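# Turn on the shaker holding four jars

## Task

Four jars already sit on the shaker, which is preset to a 20-second run; start it by switching it on. Nothing may fall off the table or be left off it.

## Robot and tools

Robot: two six-joint arms, left_arm and right_arm, each with a two-finger gripper and a wrist camera. Joint order for every arm, in commands and in result lists: waist (joint1), shoulder (joint2), elbow (joint3), wrist pitch (joint4), wrist yaw (joint5), wrist roll (joint6). Stated ranges in rad: waist -2.880 to 2.880, shoulder 0.000 to 3.142, elbow 0.000 to 3.019, wrist pitch -1.693 to 1.571, wrist yaw -1.571 to 1.571, wrist roll -2.094 to 2.094. Real ends may differ by up to 0.084 rad either way.

Frames: the scene frame has its origin at table-top height midway between the nominal bases, +z up, +x out over the table, left_arm toward +y (image left/right need not match). Calibrated bases: left_arm at (-0.016, +0.300, 0) m, right_arm at (+0.027, -0.273, 0) m, both almost unrotated. Each arm's gripper pose, velocity and wrist-camera pose are reported in that arm's own base frame; fixed cameras and the table use the scene frame. end_effector_position (m) is the point between the finger pads, about 1 cm short of the tips; fingers point along gripper +z and close along its y. Printed hand positions can be a few cm off, more at long reach.

Command row: one flat list of 14 numbers covering both arms, each in [-1, 1]: left arm's six joint numbers then its opening, then the right arm's six joint numbers then its opening. Joint numbers are scaled offsets, not poses: they are added to the arm's current Joint targets (as reported when the action or call begins), not to the previous row. 1.0 equals 2.811 rad for waist and shoulder, 2.53 for elbow, 2.575 for wrist pitch, 8.12 for wrist yaw, 9.528 for wrist roll. Sending the same offset twice moves twice. Opening is absolute: +1 fully open, -1 closed; sending 0 commands a half opening, so resend the current value to leave a gripper alone. An action asking a joint more than 0.084 rad beyond its range is refused for both arms; a malformed action or a failing first action voids the whole call.

execute_actions(actions, cameras): actions is a list of actions, each a table of up to 15 rows of 14 numbers; each row is one 1/30 s step, and a short table repeats its last row to fill 15 steps. An empty list returns state plus images (scene number, task). cameras: list of names, ["all"], [] or null.

move(target, speed, blend, opening_speed, grip_force, blocking, cameras): target is one 14-number row or a list of up to 15 rows, every row an offset from the same starting Joint targets (not chained). Joints interpolate together, so the hand traces a curve; no collision avoidance. speed: rad/s of the joint with farthest to travel, 0.01 to 12.57, default 0.5, one value or one per target. blend: rad corner rounding between listed targets, 0 = stop at each. opening_speed: opening change per second on the -1..+1 scale, at least 0.2; use it to close gently. grip_force: newtons per pad, 10 to 50, one value or one per arm, persists; lower force closes slowly. blocking=false returns after about 0.5 s while the move continues. Whole list shares at most 10 s. The result adds a move: line: done, off_target (resting more than 0.035 rad away), moving, held, fault, plus limits=held if steps were withheld. Done does not prove contact or its absence.

wait(seconds 0 to 10, cameras): lets time pass holding last commands; returns early if a running move ends. stop(cameras): brakes a running move. zoom_image(camera, region [x0, y0, x1, y1] px, max 504 each side): enlarges part of a camera's latest image; cameras are cam_high, cam_low, cam_over, cam_left_wrist, cam_right_wrist, all 504x504. read_manual(section): licence texts only. finished_scene(scene): ends the scene irreversibly; call it only once the shaker is running and will stay so unaided.

Result lines: Joint positions and Joint velocities per arm (rad, rad/s, then finger gap in m, 0.094 open); "within noise" means effectively still. Joint targets are the base for your next offsets. Joint torques: total drive output including gravity, positive toward larger angles, noisy, offset per arm; joints 3 and 4 wrap at ±28 N m. grip_measured is the measured opening on the command scale (may read up to 2.5 mm wide when empty); grip_effort_nm is gripper motor effort, negative closing. "joint sent to its limit" means a joint was stopped at its real end. "joint command not followed" means the clearance check altered some targets. MOTOR HOT appears from 85 °C; at 100 °C an OVER-TEMPERATURE FAULT drops that arm for 30 to 60 s or more. Step readings list joint angles at some steps of action calls.

Motion limits: each joint target may lead its measured angle only by a fixed amount (0.716 waist/shoulder, 0.645 elbow, 0.69 wrist pitch, 1.84 wrist yaw, 3.24 wrist roll rad), and targets putting the hand over 110 mm from its measured place are scaled back, so big jumps span several actions. Very small turns may not start. To stop pressing on something, command targets back past the measured positions.

Avoid: hitting the shaker, table or jars hard; fast moves into contact or targets far beyond a surface; the two arms touching or one gripper closing on the other; knocking jars off; holding stretched poses or pushing against unreachable targets (heat). Objects may be nudged occasionally by outside pushes. Time spent thinking runs the scene clock, and smooth, low-effort motion is preferred.

Each tool is called after "Request:" by a JSON object that holds its "name" and its "arguments", one argument or row to a line.

## Session

Request:
{"name": "execute_actions", "arguments": {
  "actions": []
}}

Scene clock: 0.00 s.
left_arm: end_effector_position=(+0.1788, -0.3375, +0.1172) grip_measured=+1.000 grip_effort_nm=n/a end_effector_quat_wxyz=(+0.350, +0.786, +0.355, -0.366) | right_arm: end_effector_position=(+0.1608, -0.0894, +0.1302) grip_measured=+1.000 grip_effort_nm=n/a end_effector_quat_wxyz=(+0.020, +0.603, +0.788, -0.121)
Joint positions: left_arm=[-0.694 1.282 0.582 -0.369 0.982 1.328 0.094] | right_arm=[-0.277 0.84 0.615 -1.399 0.241 1.037 0.094]
Joint velocities: within noise
Joint torques (N m): no reading
Heat: left arm: hottest waist 27 °C; right arm: hottest elbow 24 °C.
Joint targets: left_arm=[-0.694 1.284 0.600 -0.367 0.982 1.328] | right_arm=[-0.277 0.839 0.642 -1.398 0.241 1.037]
Tool commands: left_gripper/opening=+1.0 right_gripper/opening=+1.0

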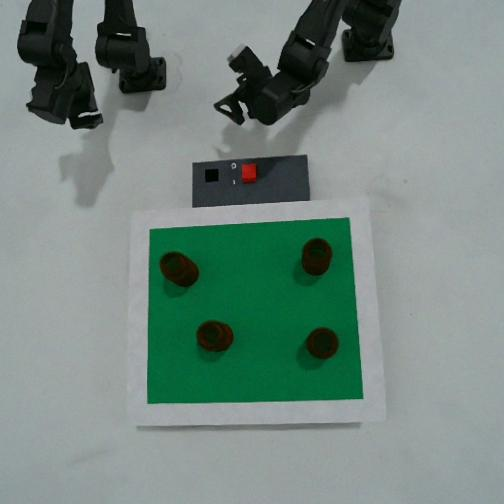

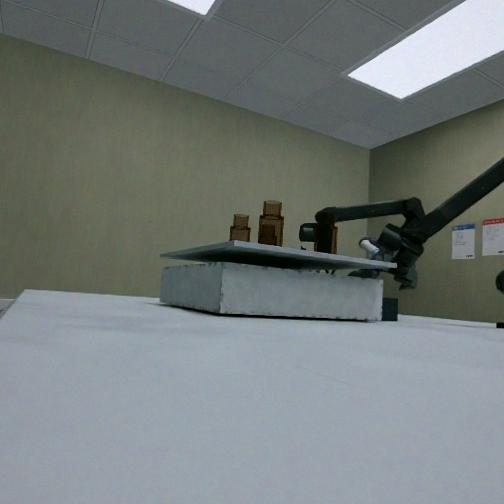

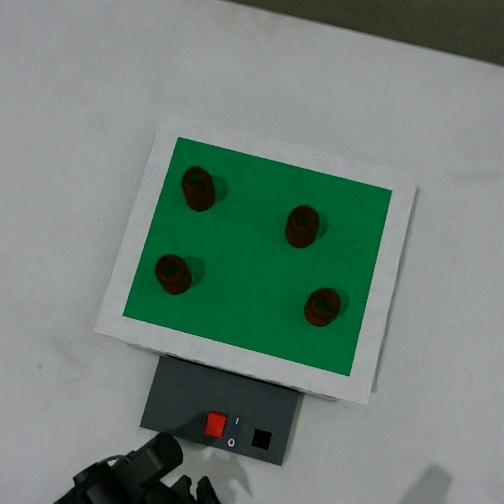

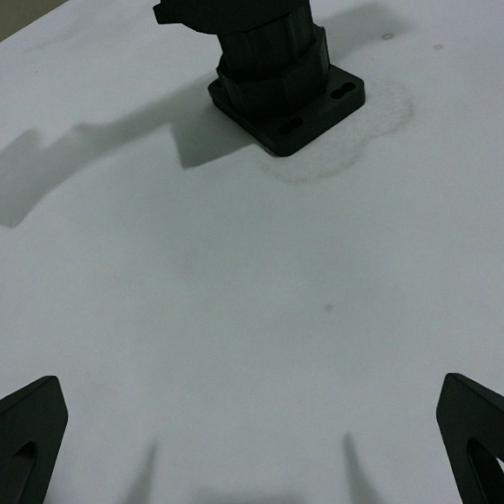

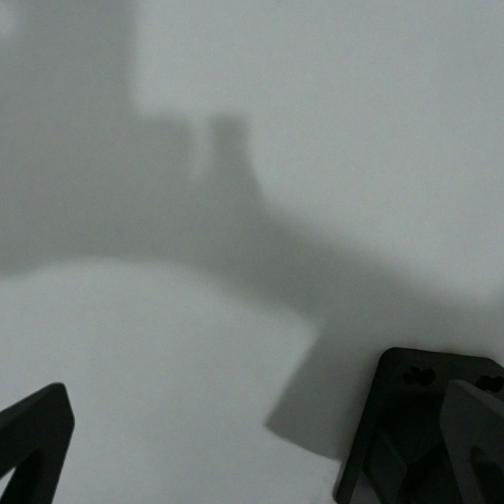

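Request:
{"name": "zoom_image", "arguments": {
  "camera": "cam_over",
  "region": [130, 340, 310, 500]
}}

Request:
{"name": "zoom_image", "arguments": {
  "camera": "cam_high",
  "region": [180, 80, 330, 220]
}}

Request:
{"name": "zoom_image", "arguments": {
  "camera": "cam_low",
  "region": [150, 180, 420, 340]
}}

Scaled by 2.800 from the camera's 504x504 image, which has a finer 720x720 frame.

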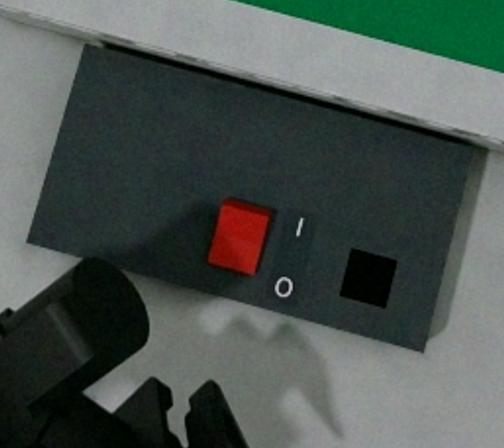

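Scaled by 3.360 from the camera's 504x504 image, which has a finer 720x720 frame.

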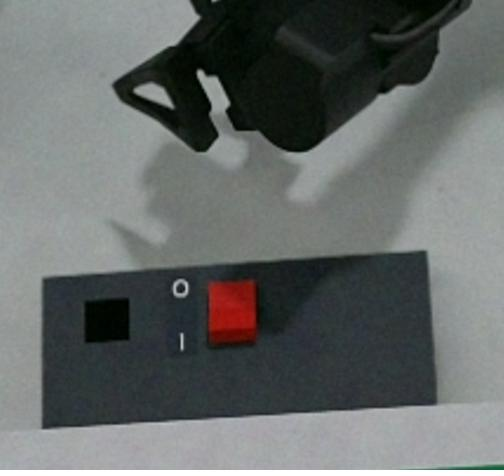

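Scaled by 1.867 from the camera's 504x504 image, which has a finer 720x720 frame.

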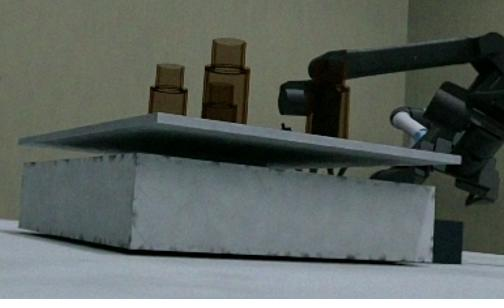

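Request:
{"name": "move", "arguments": {
  "target": [-0.0754,0.068,0.2976,-0.4202,-0.1209,-0.0701,-1,0,0,0,0,0,0,1],
  "speed": 0.8,
  "opening_speed": 1.5,
  "cameras": ["all"]
}}

Scene clock: 6.80 s.
left_arm: end_effector_position=(+0.2606, -0.3260, +0.2068) grip_measured=-0.978 grip_effort_nm=-1.01 end_effector_quat_wxyz=(-0.013, +0.704, +0.710, +0.000) | right_arm: end_effector_position=(+0.1608, -0.0894, +0.1302) grip_measured=+1.000 grip_effort_nm=0.02 end_effector_quat_wxyz=(+0.020, +0.603, +0.788, -0.121)
Joint positions: left_arm=[-0.894 1.457 1.3 -1.439 0.004 0.668 0.001] | right_arm=[-0.277 0.84 0.615 -1.399 0.241 1.037 0.094]
Joint torques (N m): left_arm=[-1.85 -12.57 12.66 -0.13 0 -0.18] | right_arm=[0.03 -1.32 9.59 0.05 0.36 0.2]
Heat: left arm: hottest waist 27 °C; right arm: hottest elbow 25 °C.
Joint targets: left_arm=[-0.906 1.475 1.353 -1.449 0.000 0.660] | right_arm=[-0.277 0.839 0.642 -1.398 0.241 1.037]
move: off_target (left_arm); left_arm: the elbow is farthest, 0.052 rad from its target

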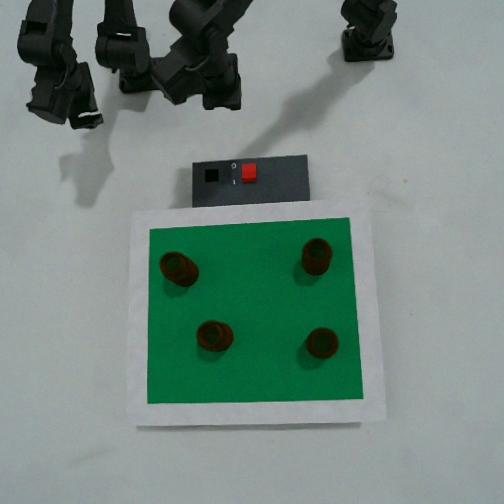

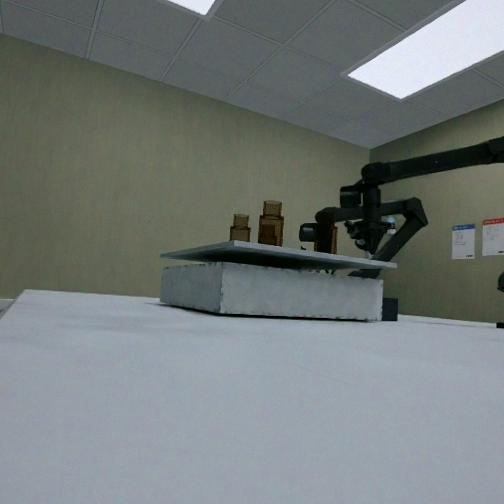

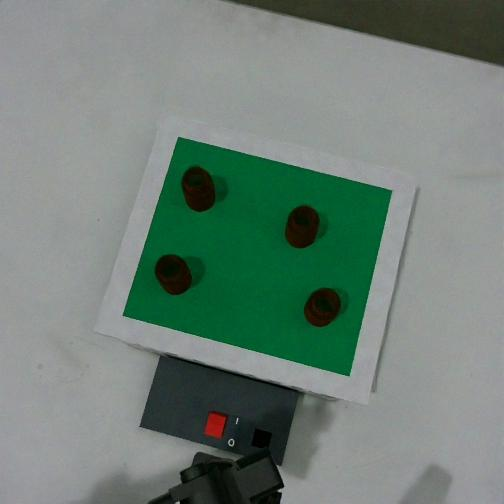

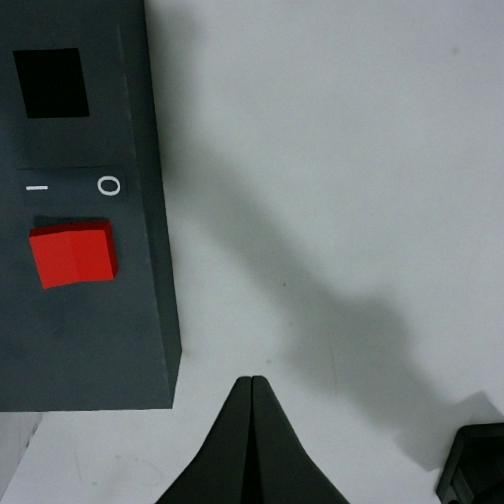

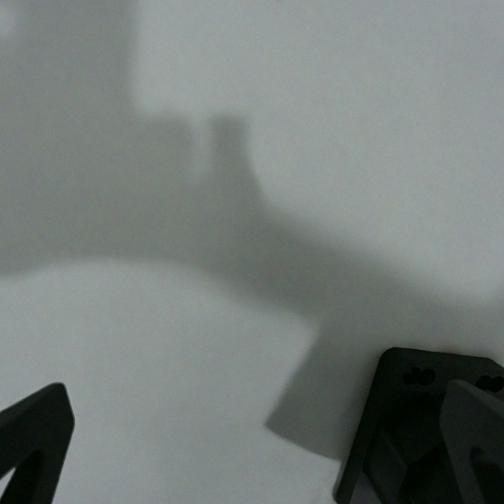

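Request:
{"name": "zoom_image", "arguments": {
  "camera": "cam_left_wrist",
  "region": [0, 0, 252, 252]
}}

Request:
{"name": "zoom_image", "arguments": {
  "camera": "cam_left_wrist",
  "region": [0, 200, 252, 452]
}}

Scaled by 2.000 from the camera's 504x504 image, which has a finer 720x720 frame.

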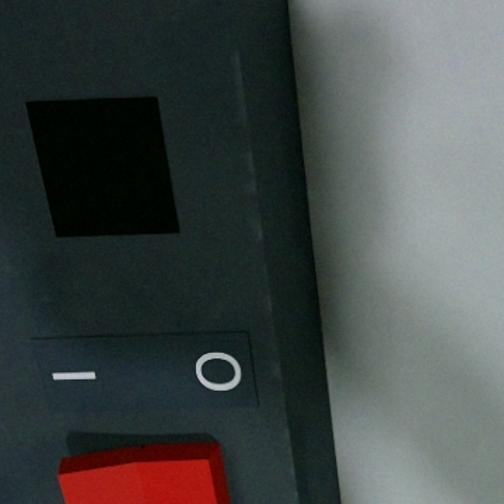

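Scaled by 2.000 from the camera's 504x504 image, which has a finer 720x720 frame.

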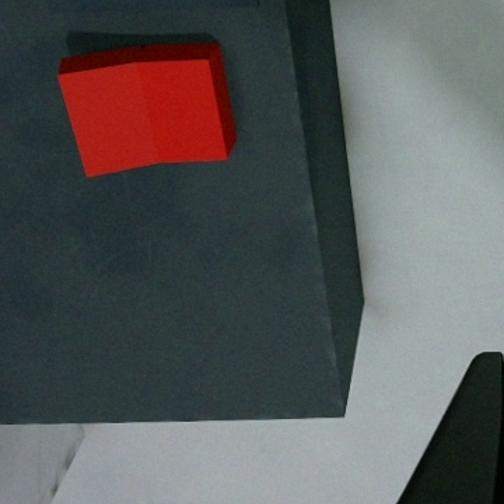

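Request:
{"name": "move", "arguments": {
  "target": [0.0804,0.0729,0.0016,0.0882,0,0.0249,-1,0,0,0,0,0,0,1],
  "speed": 0.4,
  "cameras": ["all"]
}}

Request:
{"name": "zoom_image", "arguments": {
  "camera": "cam_left_wrist",
  "region": [100, 150, 400, 450]
}}

Request:
{"name": "zoom_image", "arguments": {
  "camera": "cam_high",
  "region": [180, 80, 330, 220]
}}

Request:
{"name": "zoom_image", "arguments": {
  "camera": "cam_over",
  "region": [130, 340, 310, 500]
}}

Scene clock: 12.13 s.
left_arm: end_effector_position=(+0.3699, -0.3016, +0.1165) grip_measured=-0.978 grip_effort_nm=-1.01 end_effector_quat_wxyz=(-0.013, +0.707, +0.707, -0.003) | right_arm: end_effector_position=(+0.1608, -0.0894, +0.1302) grip_measured=+1.000 grip_effort_nm=0.02 end_effector_quat_wxyz=(+0.020, +0.603, +0.788, -0.121)
Joint positions: left_arm=[-0.682 1.671 1.306 -1.233 0.002 0.89 0.001] | right_arm=[-0.277 0.84 0.615 -1.399 0.241 1.037 0.094]
Joint torques (N m): left_arm=[-0.38 -16.67 12.04 0.75 0.08 0] | right_arm=[0.09 -1.26 9.58 0.06 0.36 0.2]
Heat: left arm: hottest waist 27 °C; right arm: hottest elbow 25 °C.
Joint targets: left_arm=[-0.680 1.680 1.357 -1.222 0.001 0.897] | right_arm=[-0.277 0.839 0.642 -1.398 0.241 1.037]
move: off_target (left_arm); left_arm: the elbow is farthest, 0.051 rad from its target

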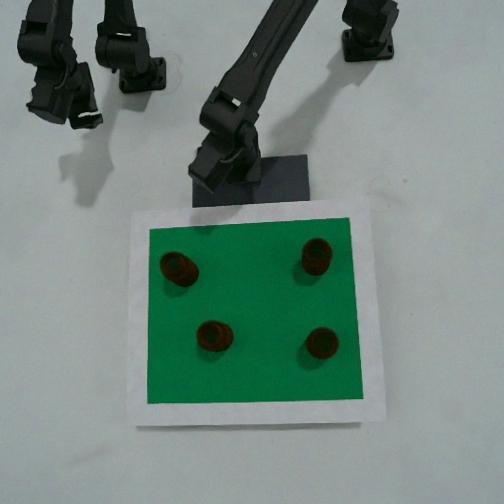

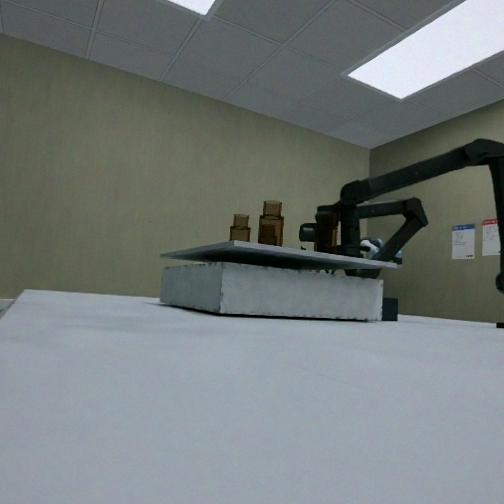

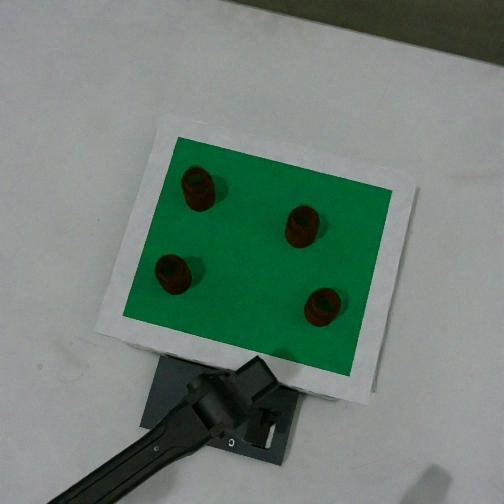

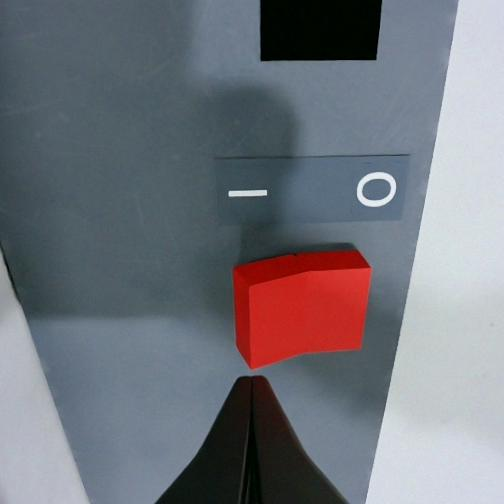

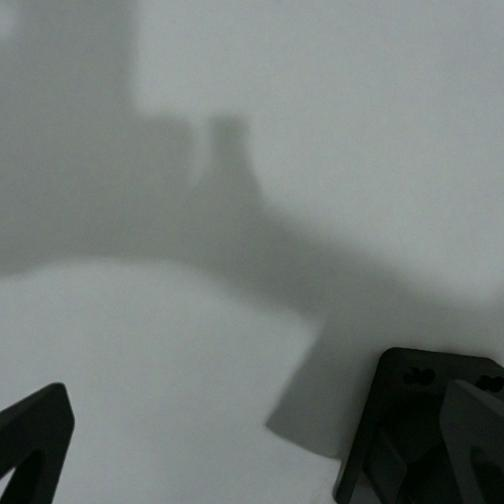

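Scaled by 1.680 from the camera's 504x504 image, which has a finer 720x720 frame.

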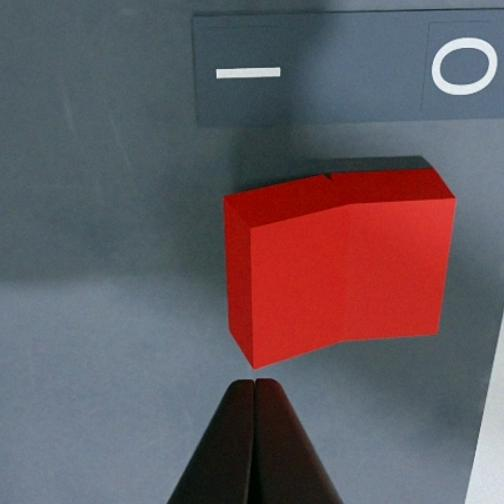

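Scaled by 3.360 from the camera's 504x504 image, which has a finer 720x720 frame.

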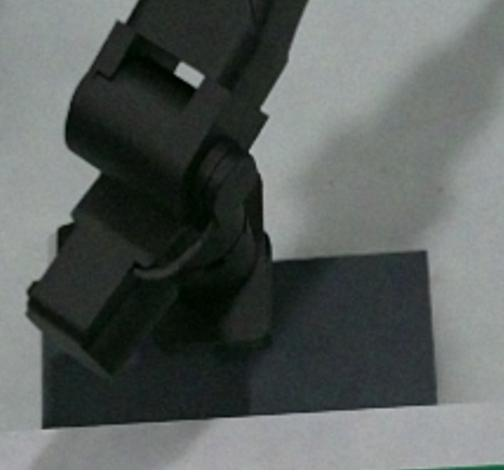

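Scaled by 2.800 from the camera's 504x504 image, which has a finer 720x720 frame.

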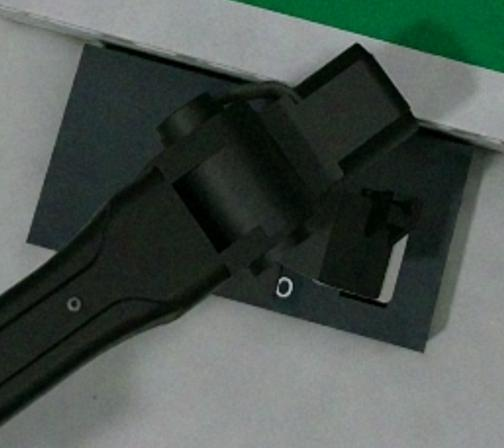

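Request:
{"name": "move", "arguments": {
  "target": [
    [-0.0032,-0.0057,-0.0209,0.0249,0,0,-1,0,0,0,0,0,0,1],
    [-0.0032,0.0025,-0.0330,0.0456,0,0,-1,0,0,0,0,0,0,1]
  ],
  "speed": [0.1,0.03],
  "cameras": ["cam_left_wrist","cam_low"]
}}

Scene clock: 17.23 s.
left_arm: end_effector_position=(+0.3862, -0.3148, +0.1098) grip_measured=-0.978 grip_effort_nm=-1.01 end_effector_quat_wxyz=(+0.034, +0.707, +0.706, +0.002) | right_arm: end_effector_position=(+0.1608, -0.0894, +0.1302) grip_measured=+1.000 grip_effort_nm=0.02 end_effector_quat_wxyz=(+0.020, +0.603, +0.788, -0.121)
Joint positions: left_arm=[-0.682 1.671 1.286 -1.117 0.002 0.89 0.001] | right_arm=[-0.277 0.84 0.615 -1.399 0.241 1.037 0.094]
Joint torques (N m): left_arm=[-1.32 -16.21 7.15 0.85 0.08 -0.06] | right_arm=[-0.03 -1.26 9.59 0.03 0.36 0.2]
Heat: left arm: hottest waist 27 °C; right arm: hottest elbow 26 °C.
Joint targets: left_arm=[-0.689 1.687 1.273 -1.105 0.001 0.897] | right_arm=[-0.277 0.839 0.642 -1.398 0.241 1.037]
move: done
Images, in order (width x height): cam_low 504x504, cam_left_wrist 504x504.

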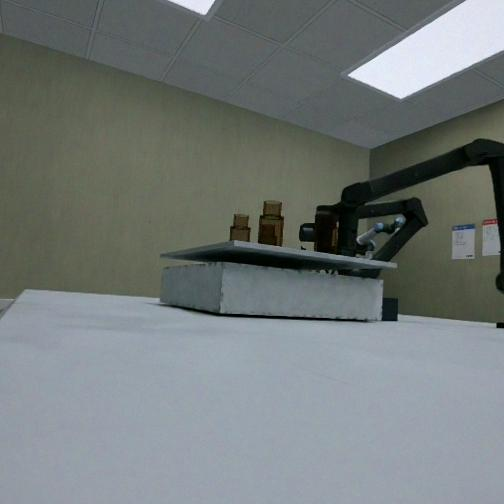

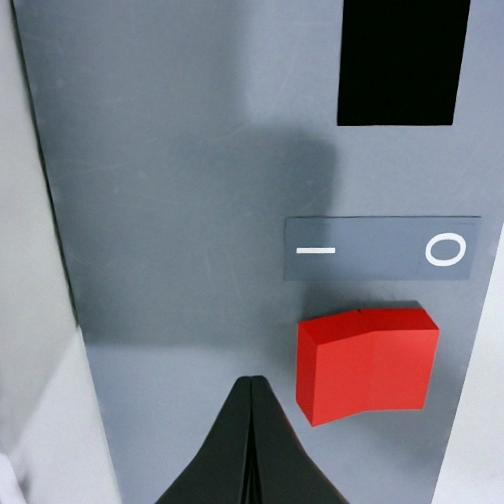

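Request:
{"name": "move", "arguments": {
  "target": [
    [0.0174,-0.0238,0.0304,-0.0536,0,0,-1,0,0,0,0,0,0,1],
    [-0.0039,-0.0060,-0.0130,-0.0206,0,0,-1,0,0,0,0,0,0,1]
  ],
  "speed": [0.2,0.1],
  "cameras": ["cam_left_wrist"]
}}

Scene clock: 21.43 s.
left_arm: end_effector_position=(+0.3644, -0.3002, +0.1049) grip_measured=-0.978 grip_effort_nm=-1.01 end_effector_quat_wxyz=(+0.000, +0.709, +0.705, -0.001) | right_arm: end_effector_position=(+0.1608, -0.0894, +0.1302) grip_measured=+1.000 grip_effort_nm=0.02 end_effector_quat_wxyz=(+0.020, +0.603, +0.788, -0.121)
Joint positions: left_arm=[-0.687 1.653 1.252 -1.17 0.002 0.89 0.001] | right_arm=[-0.277 0.84 0.615 -1.399 0.241 1.037 0.094]
Joint torques (N m): left_arm=[-1.67 -15.74 7.16 0.85 0.08 -0.06] | right_arm=[-0.03 -1.26 9.57 0.01 0.36 0.2]
Heat: left arm: hottest shoulder 28 °C; right arm: hottest elbow 26 °C.
Joint targets: left_arm=[-0.699 1.670 1.240 -1.158 0.001 0.897] | right_arm=[-0.277 0.839 0.642 -1.398 0.241 1.037]
move: done
Images, in order (width x height): cam_left_wrist 504x504.

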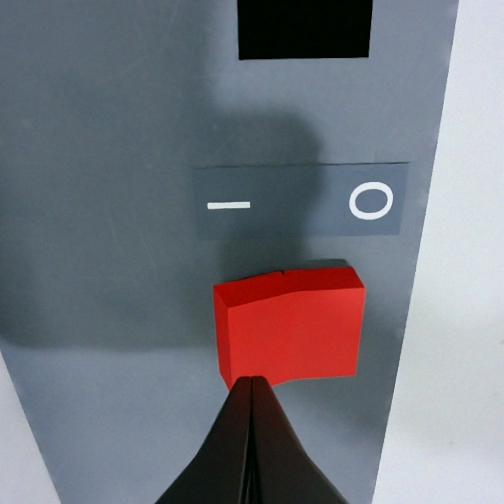

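Request:
{"name": "move", "arguments": {
  "target": [0,0.0085,-0.0123,0.0210,0,0,-1,0,0,0,0,0,0,1],
  "speed": 0.03,
  "cameras": ["cam_left_wrist"]
}}

Scene clock: 23.93 s.
left_arm: end_effector_position=(+0.3661, -0.3015, +0.0915) grip_measured=-0.978 grip_effort_nm=-1.01 end_effector_quat_wxyz=(+0.007, +0.709, +0.705, -0.001) | right_arm: end_effector_position=(+0.1608, -0.0894, +0.1302) grip_measured=+1.000 grip_effort_nm=0.02 end_effector_quat_wxyz=(+0.020, +0.603, +0.788, -0.121)
Joint positions: left_arm=[-0.687 1.665 1.228 -1.12 0.002 0.89 0.001] | right_arm=[-0.277 0.84 0.615 -1.399 0.241 1.037 0.094]
Joint torques (N m): left_arm=[-1.67 -14.45 6.57 1.11 0.09 -0.06] | right_arm=[-0.03 -1.32 9.58 0.03 0.36 0.19]
Heat: left arm: hottest shoulder 28 °C; right arm: hottest elbow 26 °C.
Joint targets: left_arm=[-0.699 1.694 1.209 -1.104 0.001 0.897] | right_arm=[-0.277 0.839 0.642 -1.398 0.241 1.037]
move: done
Images, in order (width x height): cam_left_wrist 504x504.

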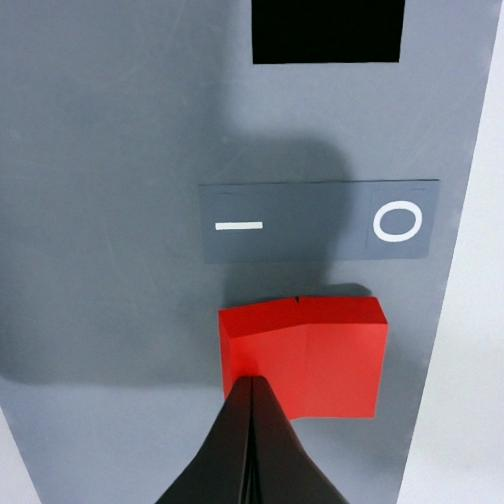

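Request:
{"name": "move", "arguments": {
  "target": [0,0.0055,-0.0075,0.0130,0,0,-1,0,0,0,0,0,0,1],
  "speed": 0.03,
  "cameras": ["cam_left_wrist"]
}}

Scene clock: 25.83 s.
left_arm: end_effector_position=(+0.3692, -0.3031, +0.0863) grip_measured=-0.978 grip_effort_nm=-1.01 end_effector_quat_wxyz=(+0.017, +0.709, +0.705, +0.003) | right_arm: end_effector_position=(+0.1608, -0.0894, +0.1302) grip_measured=+1.000 grip_effort_nm=0.02 end_effector_quat_wxyz=(+0.020, +0.603, +0.788, -0.121)
Joint positions: left_arm=[-0.687 1.666 1.215 -1.085 -0.002 0.89 0.001] | right_arm=[-0.277 0.84 0.615 -1.399 0.241 1.037 0.094]
Joint torques (N m): left_arm=[-1.79 -13.33 5.98 1.03 0.25 -0.06] | right_arm=[-0.03 -1.32 9.59 0.05 0.36 0.19]
Heat: left arm: hottest shoulder 28 °C; right arm: hottest elbow 26 °C.
Joint targets: left_arm=[-0.699 1.709 1.190 -1.070 0.001 0.897] | right_arm=[-0.277 0.839 0.642 -1.398 0.241 1.037]
move: off_target (left_arm); left_arm: the shoulder is farthest, 0.043 rad from its target
Images, in order (width x height): cam_left_wrist 504x504.

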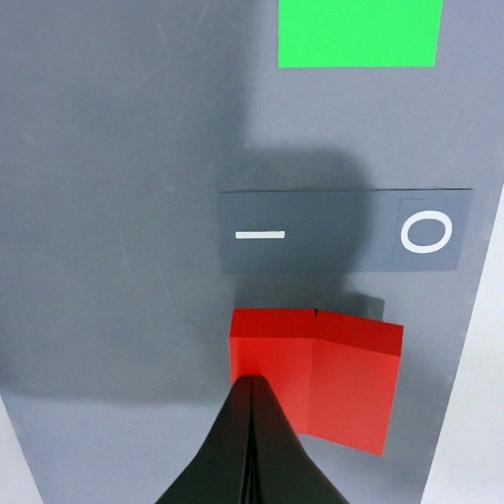

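Request:
{"name": "move", "arguments": {
  "target": [
    [0,-0.0317,0.0632,-0.0672,0,0,-1,0,0,0,0,0,0,1],
    [0,-0.11,0.0632,-0.167,0,0,-1,0,0,0,0,0,0,1]
  ],
  "speed": [0.25,0.5],
  "blend": [0.05,0],
  "cameras": ["all"]
}}

Request:
{"name": "wait", "arguments": {
  "seconds": 0.3,
  "cameras": ["cam_high","cam_low","cam_over"]
}}

Scene clock: 28.27 s.
left_arm: end_effector_position=(+0.3091, -0.2538, +0.2321) grip_measured=-0.978 grip_effort_nm=-1.01 end_effector_quat_wxyz=(-0.006, +0.710, +0.705, +0.000) | right_arm: end_effector_position=(+0.1608, -0.0894, +0.1302) grip_measured=+1.000 grip_effort_nm=0.02 end_effector_quat_wxyz=(+0.020, +0.603, +0.788, -0.121)
Joint positions: left_arm=[-0.687 1.395 1.303 -1.49 -0.002 0.891 0.001] | right_arm=[-0.277 0.84 0.615 -1.399 0.241 1.037 0.094]
Joint torques (N m): left_arm=[-1.79 -12.45 12.37 -0.14 0.25 -0.07] | right_arm=[0.03 -1.26 9.57 0.03 0.36 0.2]
Heat: left arm: hottest shoulder 28 °C; right arm: hottest elbow 27 °C.
Joint targets: left_arm=[-0.699 1.400 1.350 -1.500 0.001 0.897] | right_arm=[-0.277 0.839 0.642 -1.398 0.241 1.037]
move: off_target (left_arm); left_arm: the elbow is farthest, 0.047 rad from its target

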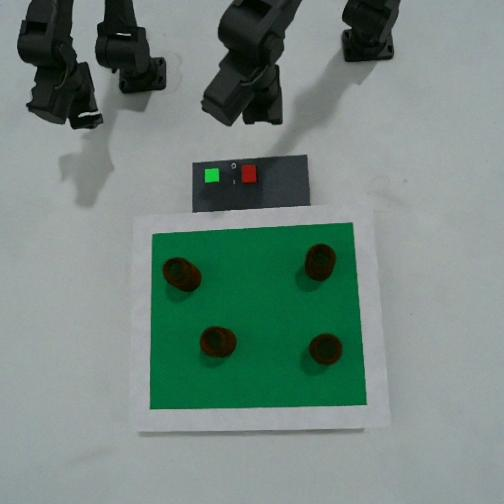

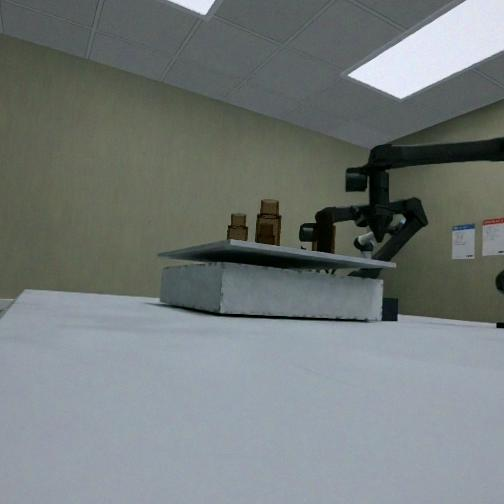

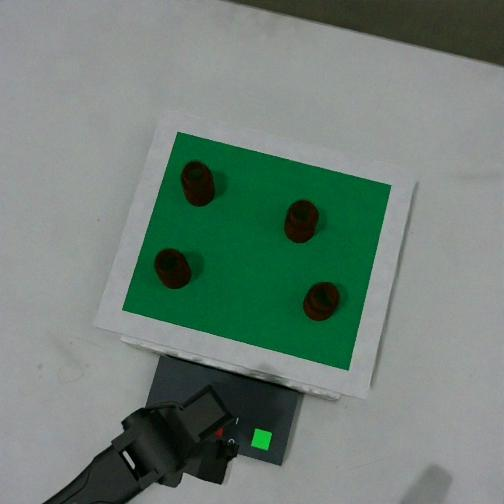

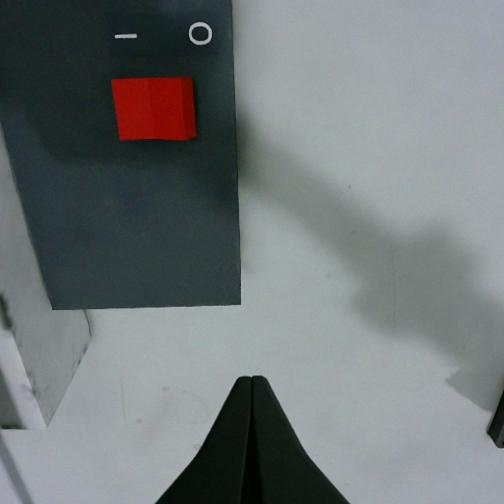

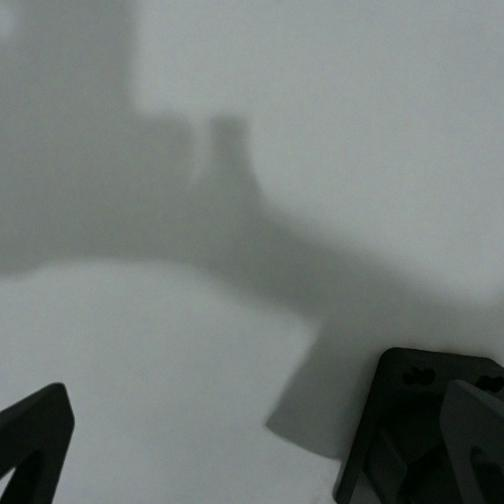

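Scene clock: 28.57 s.
left_arm: end_effector_position=(+0.3090, -0.2537, +0.2321) grip_measured=-0.978 grip_effort_nm=-1.01 end_effector_quat_wxyz=(-0.006, +0.710, +0.705, +0.000) | right_arm: end_effector_position=(+0.1608, -0.0894, +0.1302) grip_measured=+1.000 grip_effort_nm=0.02 end_effector_quat_wxyz=(+0.020, +0.603, +0.788, -0.121)
Joint positions: left_arm=[-0.687 1.395 1.303 -1.49 -0.002 0.891 0.001] | right_arm=[-0.277 0.84 0.615 -1.399 0.241 1.037 0.094]
Joint torques (N m): left_arm=[-1.61 -12.69 12.44 -0.14 0.25 -0.06] | right_arm=[0.03 -1.26 9.58 0.03 0.35 0.2]
Heat: left arm: hottest shoulder 28 °C; right arm: hottest elbow 27 °C.
Joint targets: left_arm=[-0.699 1.400 1.350 -1.500 0.001 0.897] | right_arm=[-0.277 0.839 0.642 -1.398 0.241 1.037]
Tool commands: left_gripper/opening=-1.0 right_gripper/opening=+1.0
wait: 0.30 s; at rest by 0.17 s
Images, in order (width x height): cam_high 504x504, cam_low 504x504, cam_over 504x504.

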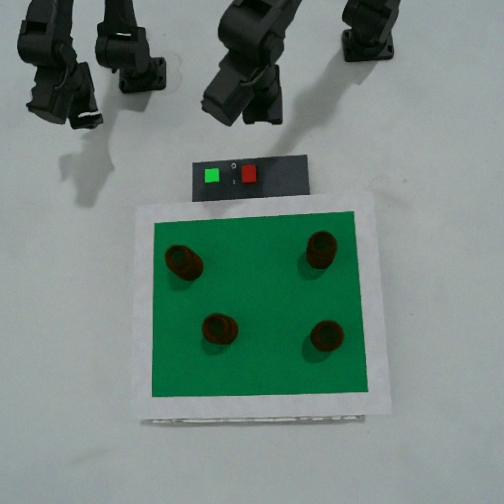

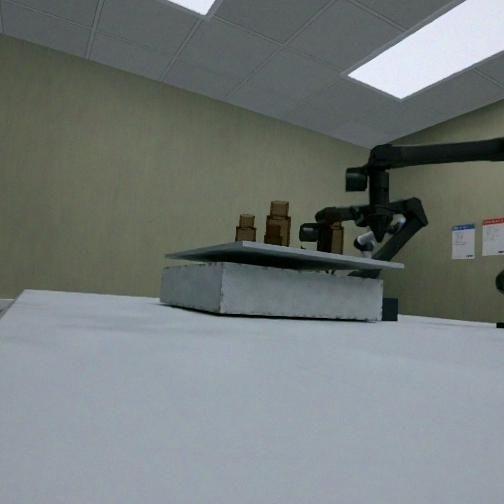

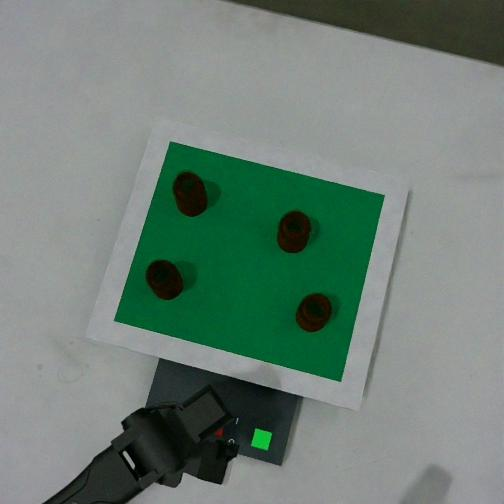

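Request:
{"name": "wait", "arguments": {
  "seconds": 4,
  "cameras": ["cam_high","cam_over"]
}}

Scene clock: 34.87 s.
left_arm: end_effector_position=(+0.3090, -0.2537, +0.2321) grip_measured=-0.978 grip_effort_nm=-1.01 end_effector_quat_wxyz=(-0.006, +0.710, +0.705, +0.000) | right_arm: end_effector_position=(+0.1608, -0.0894, +0.1302) grip_measured=+1.000 grip_effort_nm=0.02 end_effector_quat_wxyz=(+0.020, +0.603, +0.788, -0.121)
Joint positions: left_arm=[-0.687 1.395 1.303 -1.49 -0.002 0.891 0.001] | right_arm=[-0.277 0.84 0.615 -1.399 0.241 1.037 0.094]
Joint torques (N m): left_arm=[-1.73 -12.57 12.34 -0.13 0.26 -0.07] | right_arm=[-0.03 -1.26 9.59 0.03 0.36 0.21]
Heat: left arm: hottest shoulder 28 °C; right arm: hottest elbow 27 °C.
Joint targets: left_arm=[-0.699 1.400 1.350 -1.500 0.001 0.897] | right_arm=[-0.277 0.839 0.642 -1.398 0.241 1.037]
Tool commands: left_gripper/opening=-1.0 right_gripper/opening=+1.0
wait: 4.00 s; at rest from the start
Images, in order (width x height): cam_high 504x504, cam_over 504x504.

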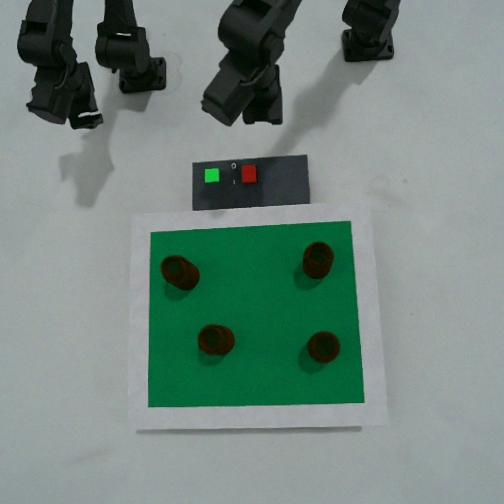

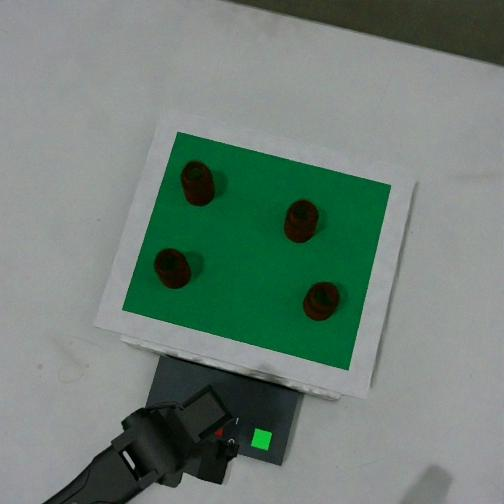

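Request:
{"name": "wait", "arguments": {
  "seconds": 10,
  "cameras": ["cam_high","cam_over"]
}}

Scene clock: 45.27 s.
left_arm: end_effector_position=(+0.3090, -0.2537, +0.2321) grip_measured=-0.978 grip_effort_nm=-1.01 end_effector_quat_wxyz=(-0.006, +0.710, +0.705, +0.000) | right_arm: end_effector_position=(+0.1608, -0.0894, +0.1302) grip_measured=+1.000 grip_effort_nm=0.02 end_effector_quat_wxyz=(+0.020, +0.603, +0.788, -0.121)
Joint positions: left_arm=[-0.687 1.395 1.303 -1.49 -0.002 0.891 0.001] | right_arm=[-0.277 0.84 0.615 -1.399 0.241 1.037 0.094]
Joint torques (N m): left_arm=[-1.73 -12.69 12.34 -0.17 0.26 -0.07] | right_arm=[0.03 -1.26 9.58 0.02 0.35 0.2]
Heat: left arm: hottest shoulder 28 °C; right arm: hottest elbow 27 °C.
Joint targets: left_arm=[-0.699 1.400 1.350 -1.500 0.001 0.897] | right_arm=[-0.277 0.839 0.642 -1.398 0.241 1.037]
Tool commands: left_gripper/opening=-1.0 right_gripper/opening=+1.0
wait: 10.00 s; at rest from the start
Images, in order (width x height): cam_high 504x504, cam_over 504x504.

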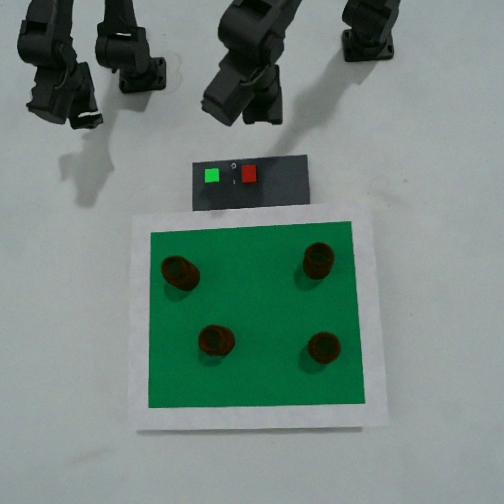

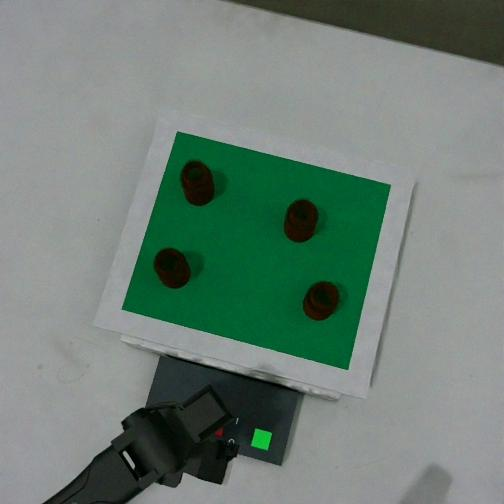

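Request:
{"name": "wait", "arguments": {
  "seconds": 2.5,
  "cameras": ["cam_high","cam_low"]
}}

Scene clock: 48.03 s.
left_arm: end_effector_position=(+0.3090, -0.2537, +0.2321) grip_measured=-0.978 grip_effort_nm=-1.01 end_effector_quat_wxyz=(-0.006, +0.710, +0.705, +0.000) | right_arm: end_effector_position=(+0.1608, -0.0894, +0.1302) grip_measured=+1.000 grip_effort_nm=0.02 end_effector_quat_wxyz=(+0.020, +0.603, +0.788, -0.121)
Joint positions: left_arm=[-0.687 1.395 1.303 -1.49 -0.002 0.891 0.001] | right_arm=[-0.277 0.84 0.615 -1.399 0.241 1.037 0.094]
Joint torques (N m): left_arm=[-1.79 -12.63 12.34 -0.13 0.25 -0.07] | right_arm=[-0.09 -1.26 9.57 0.03 0.36 0.2]
Heat: left arm: hottest shoulder 28 °C; right arm: hottest elbow 28 °C.
Joint targets: left_arm=[-0.699 1.400 1.350 -1.500 0.001 0.897] | right_arm=[-0.277 0.839 0.642 -1.398 0.241 1.037]
Tool commands: left_gripper/opening=-1.0 right_gripper/opening=+1.0
wait: 2.50 s; at rest from the start
Images, in order (width x height): cam_high 504x504, cam_low 504x504.

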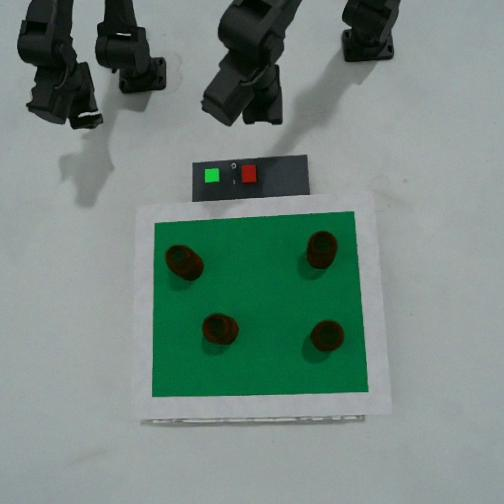

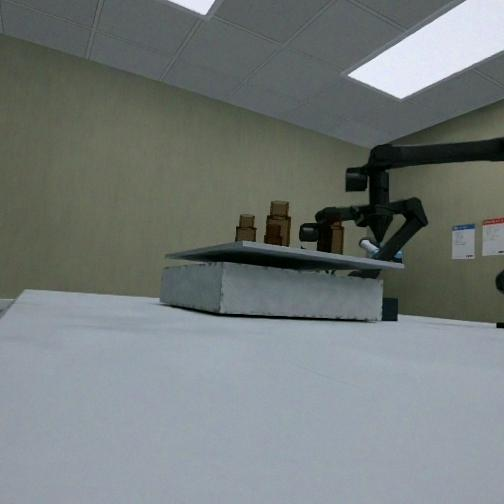

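Request:
{"name": "wait", "arguments": {
  "seconds": 1.5,
  "cameras": ["cam_high"]
}}

Request:
{"name": "wait", "arguments": {
  "seconds": 1.2,
  "cameras": ["cam_high"]
}}

Scene clock: 50.17 s.
left_arm: end_effector_position=(+0.3090, -0.2537, +0.2321) grip_measured=-0.978 grip_effort_nm=-1.01 end_effector_quat_wxyz=(-0.006, +0.710, +0.705, +0.000) | right_arm: end_effector_position=(+0.1608, -0.0894, +0.1302) grip_measured=+1.000 grip_effort_nm=0.02 end_effector_quat_wxyz=(+0.020, +0.603, +0.788, -0.121)
Joint positions: left_arm=[-0.687 1.395 1.303 -1.49 -0.002 0.891 0.001] | right_arm=[-0.277 0.84 0.615 -1.399 0.241 1.037 0.094]
Joint velocities: left_arm=[-0.005 -0.044 0.012 0.002 -0.081 0.007 0] | right_arm=[within noise]
Joint torques (N m): left_arm=[-1.73 -12.57 12.37 -0.1 0.25 -0.07] | right_arm=[-0.03 -1.32 9.59 0.03 0.36 0.2]
Heat: left arm: hottest shoulder 28 °C; right arm: hottest elbow 28 °C.
Joint targets: left_arm=[-0.699 1.400 1.350 -1.500 0.001 0.897] | right_arm=[-0.277 0.839 0.642 -1.398 0.241 1.037]
Tool commands: left_gripper/opening=-1.0 right_gripper/opening=+1.0
wait: 1.50 s; at rest from the start
Images, in order (width x height): cam_high 504x504.

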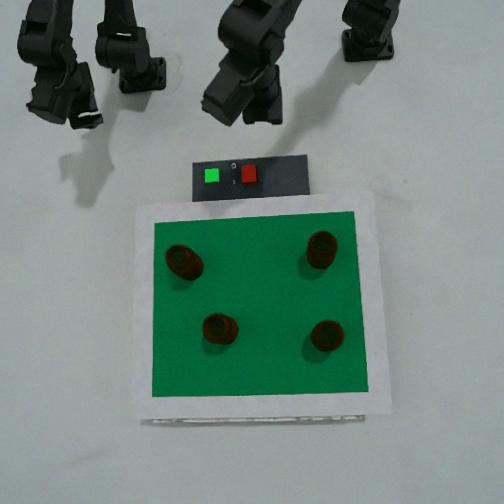

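Scene clock: 51.37 s.
left_arm: end_effector_position=(+0.3090, -0.2537, +0.2321) grip_measured=-0.978 grip_effort_nm=-1.01 end_effector_quat_wxyz=(-0.006, +0.710, +0.705, +0.000) | right_arm: end_effector_position=(+0.1608, -0.0894, +0.1302) grip_measured=+1.000 grip_effort_nm=0.02 end_effector_quat_wxyz=(+0.020, +0.603, +0.788, -0.121)
Joint positions: left_arm=[-0.687 1.395 1.303 -1.49 -0.002 0.891 0.001] | right_arm=[-0.277 0.84 0.615 -1.399 0.241 1.037 0.094]
Joint torques (N m): left_arm=[-1.73 -12.69 12.36 -0.14 0.24 -0.07] | right_arm=[0.03 -1.32 9.54 0.05 0.36 0.19]
Heat: left arm: hottest shoulder 28 °C; right arm: hottest elbow 28 °C.
Joint targets: left_arm=[-0.699 1.400 1.350 -1.500 0.001 0.897] | right_arm=[-0.277 0.839 0.642 -1.398 0.241 1.037]
Tool commands: left_gripper/opening=-1.0 right_gripper/opening=+1.0
wait: 1.20 s; at rest by 0.17 s
Images, in order (width x height): cam_high 504x504.

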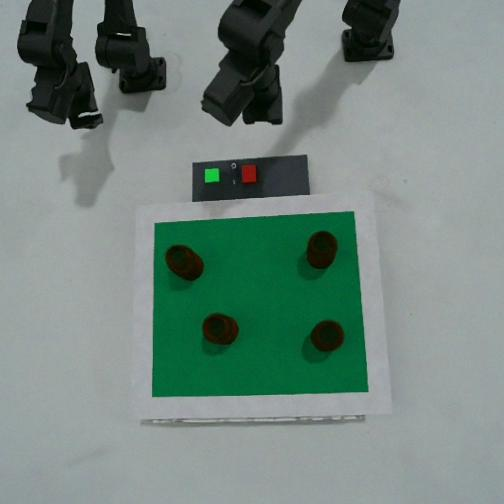

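Request:
{"name": "finished_scene", "arguments": {
  "scene": 1
}}

The scene is finished: the task was done.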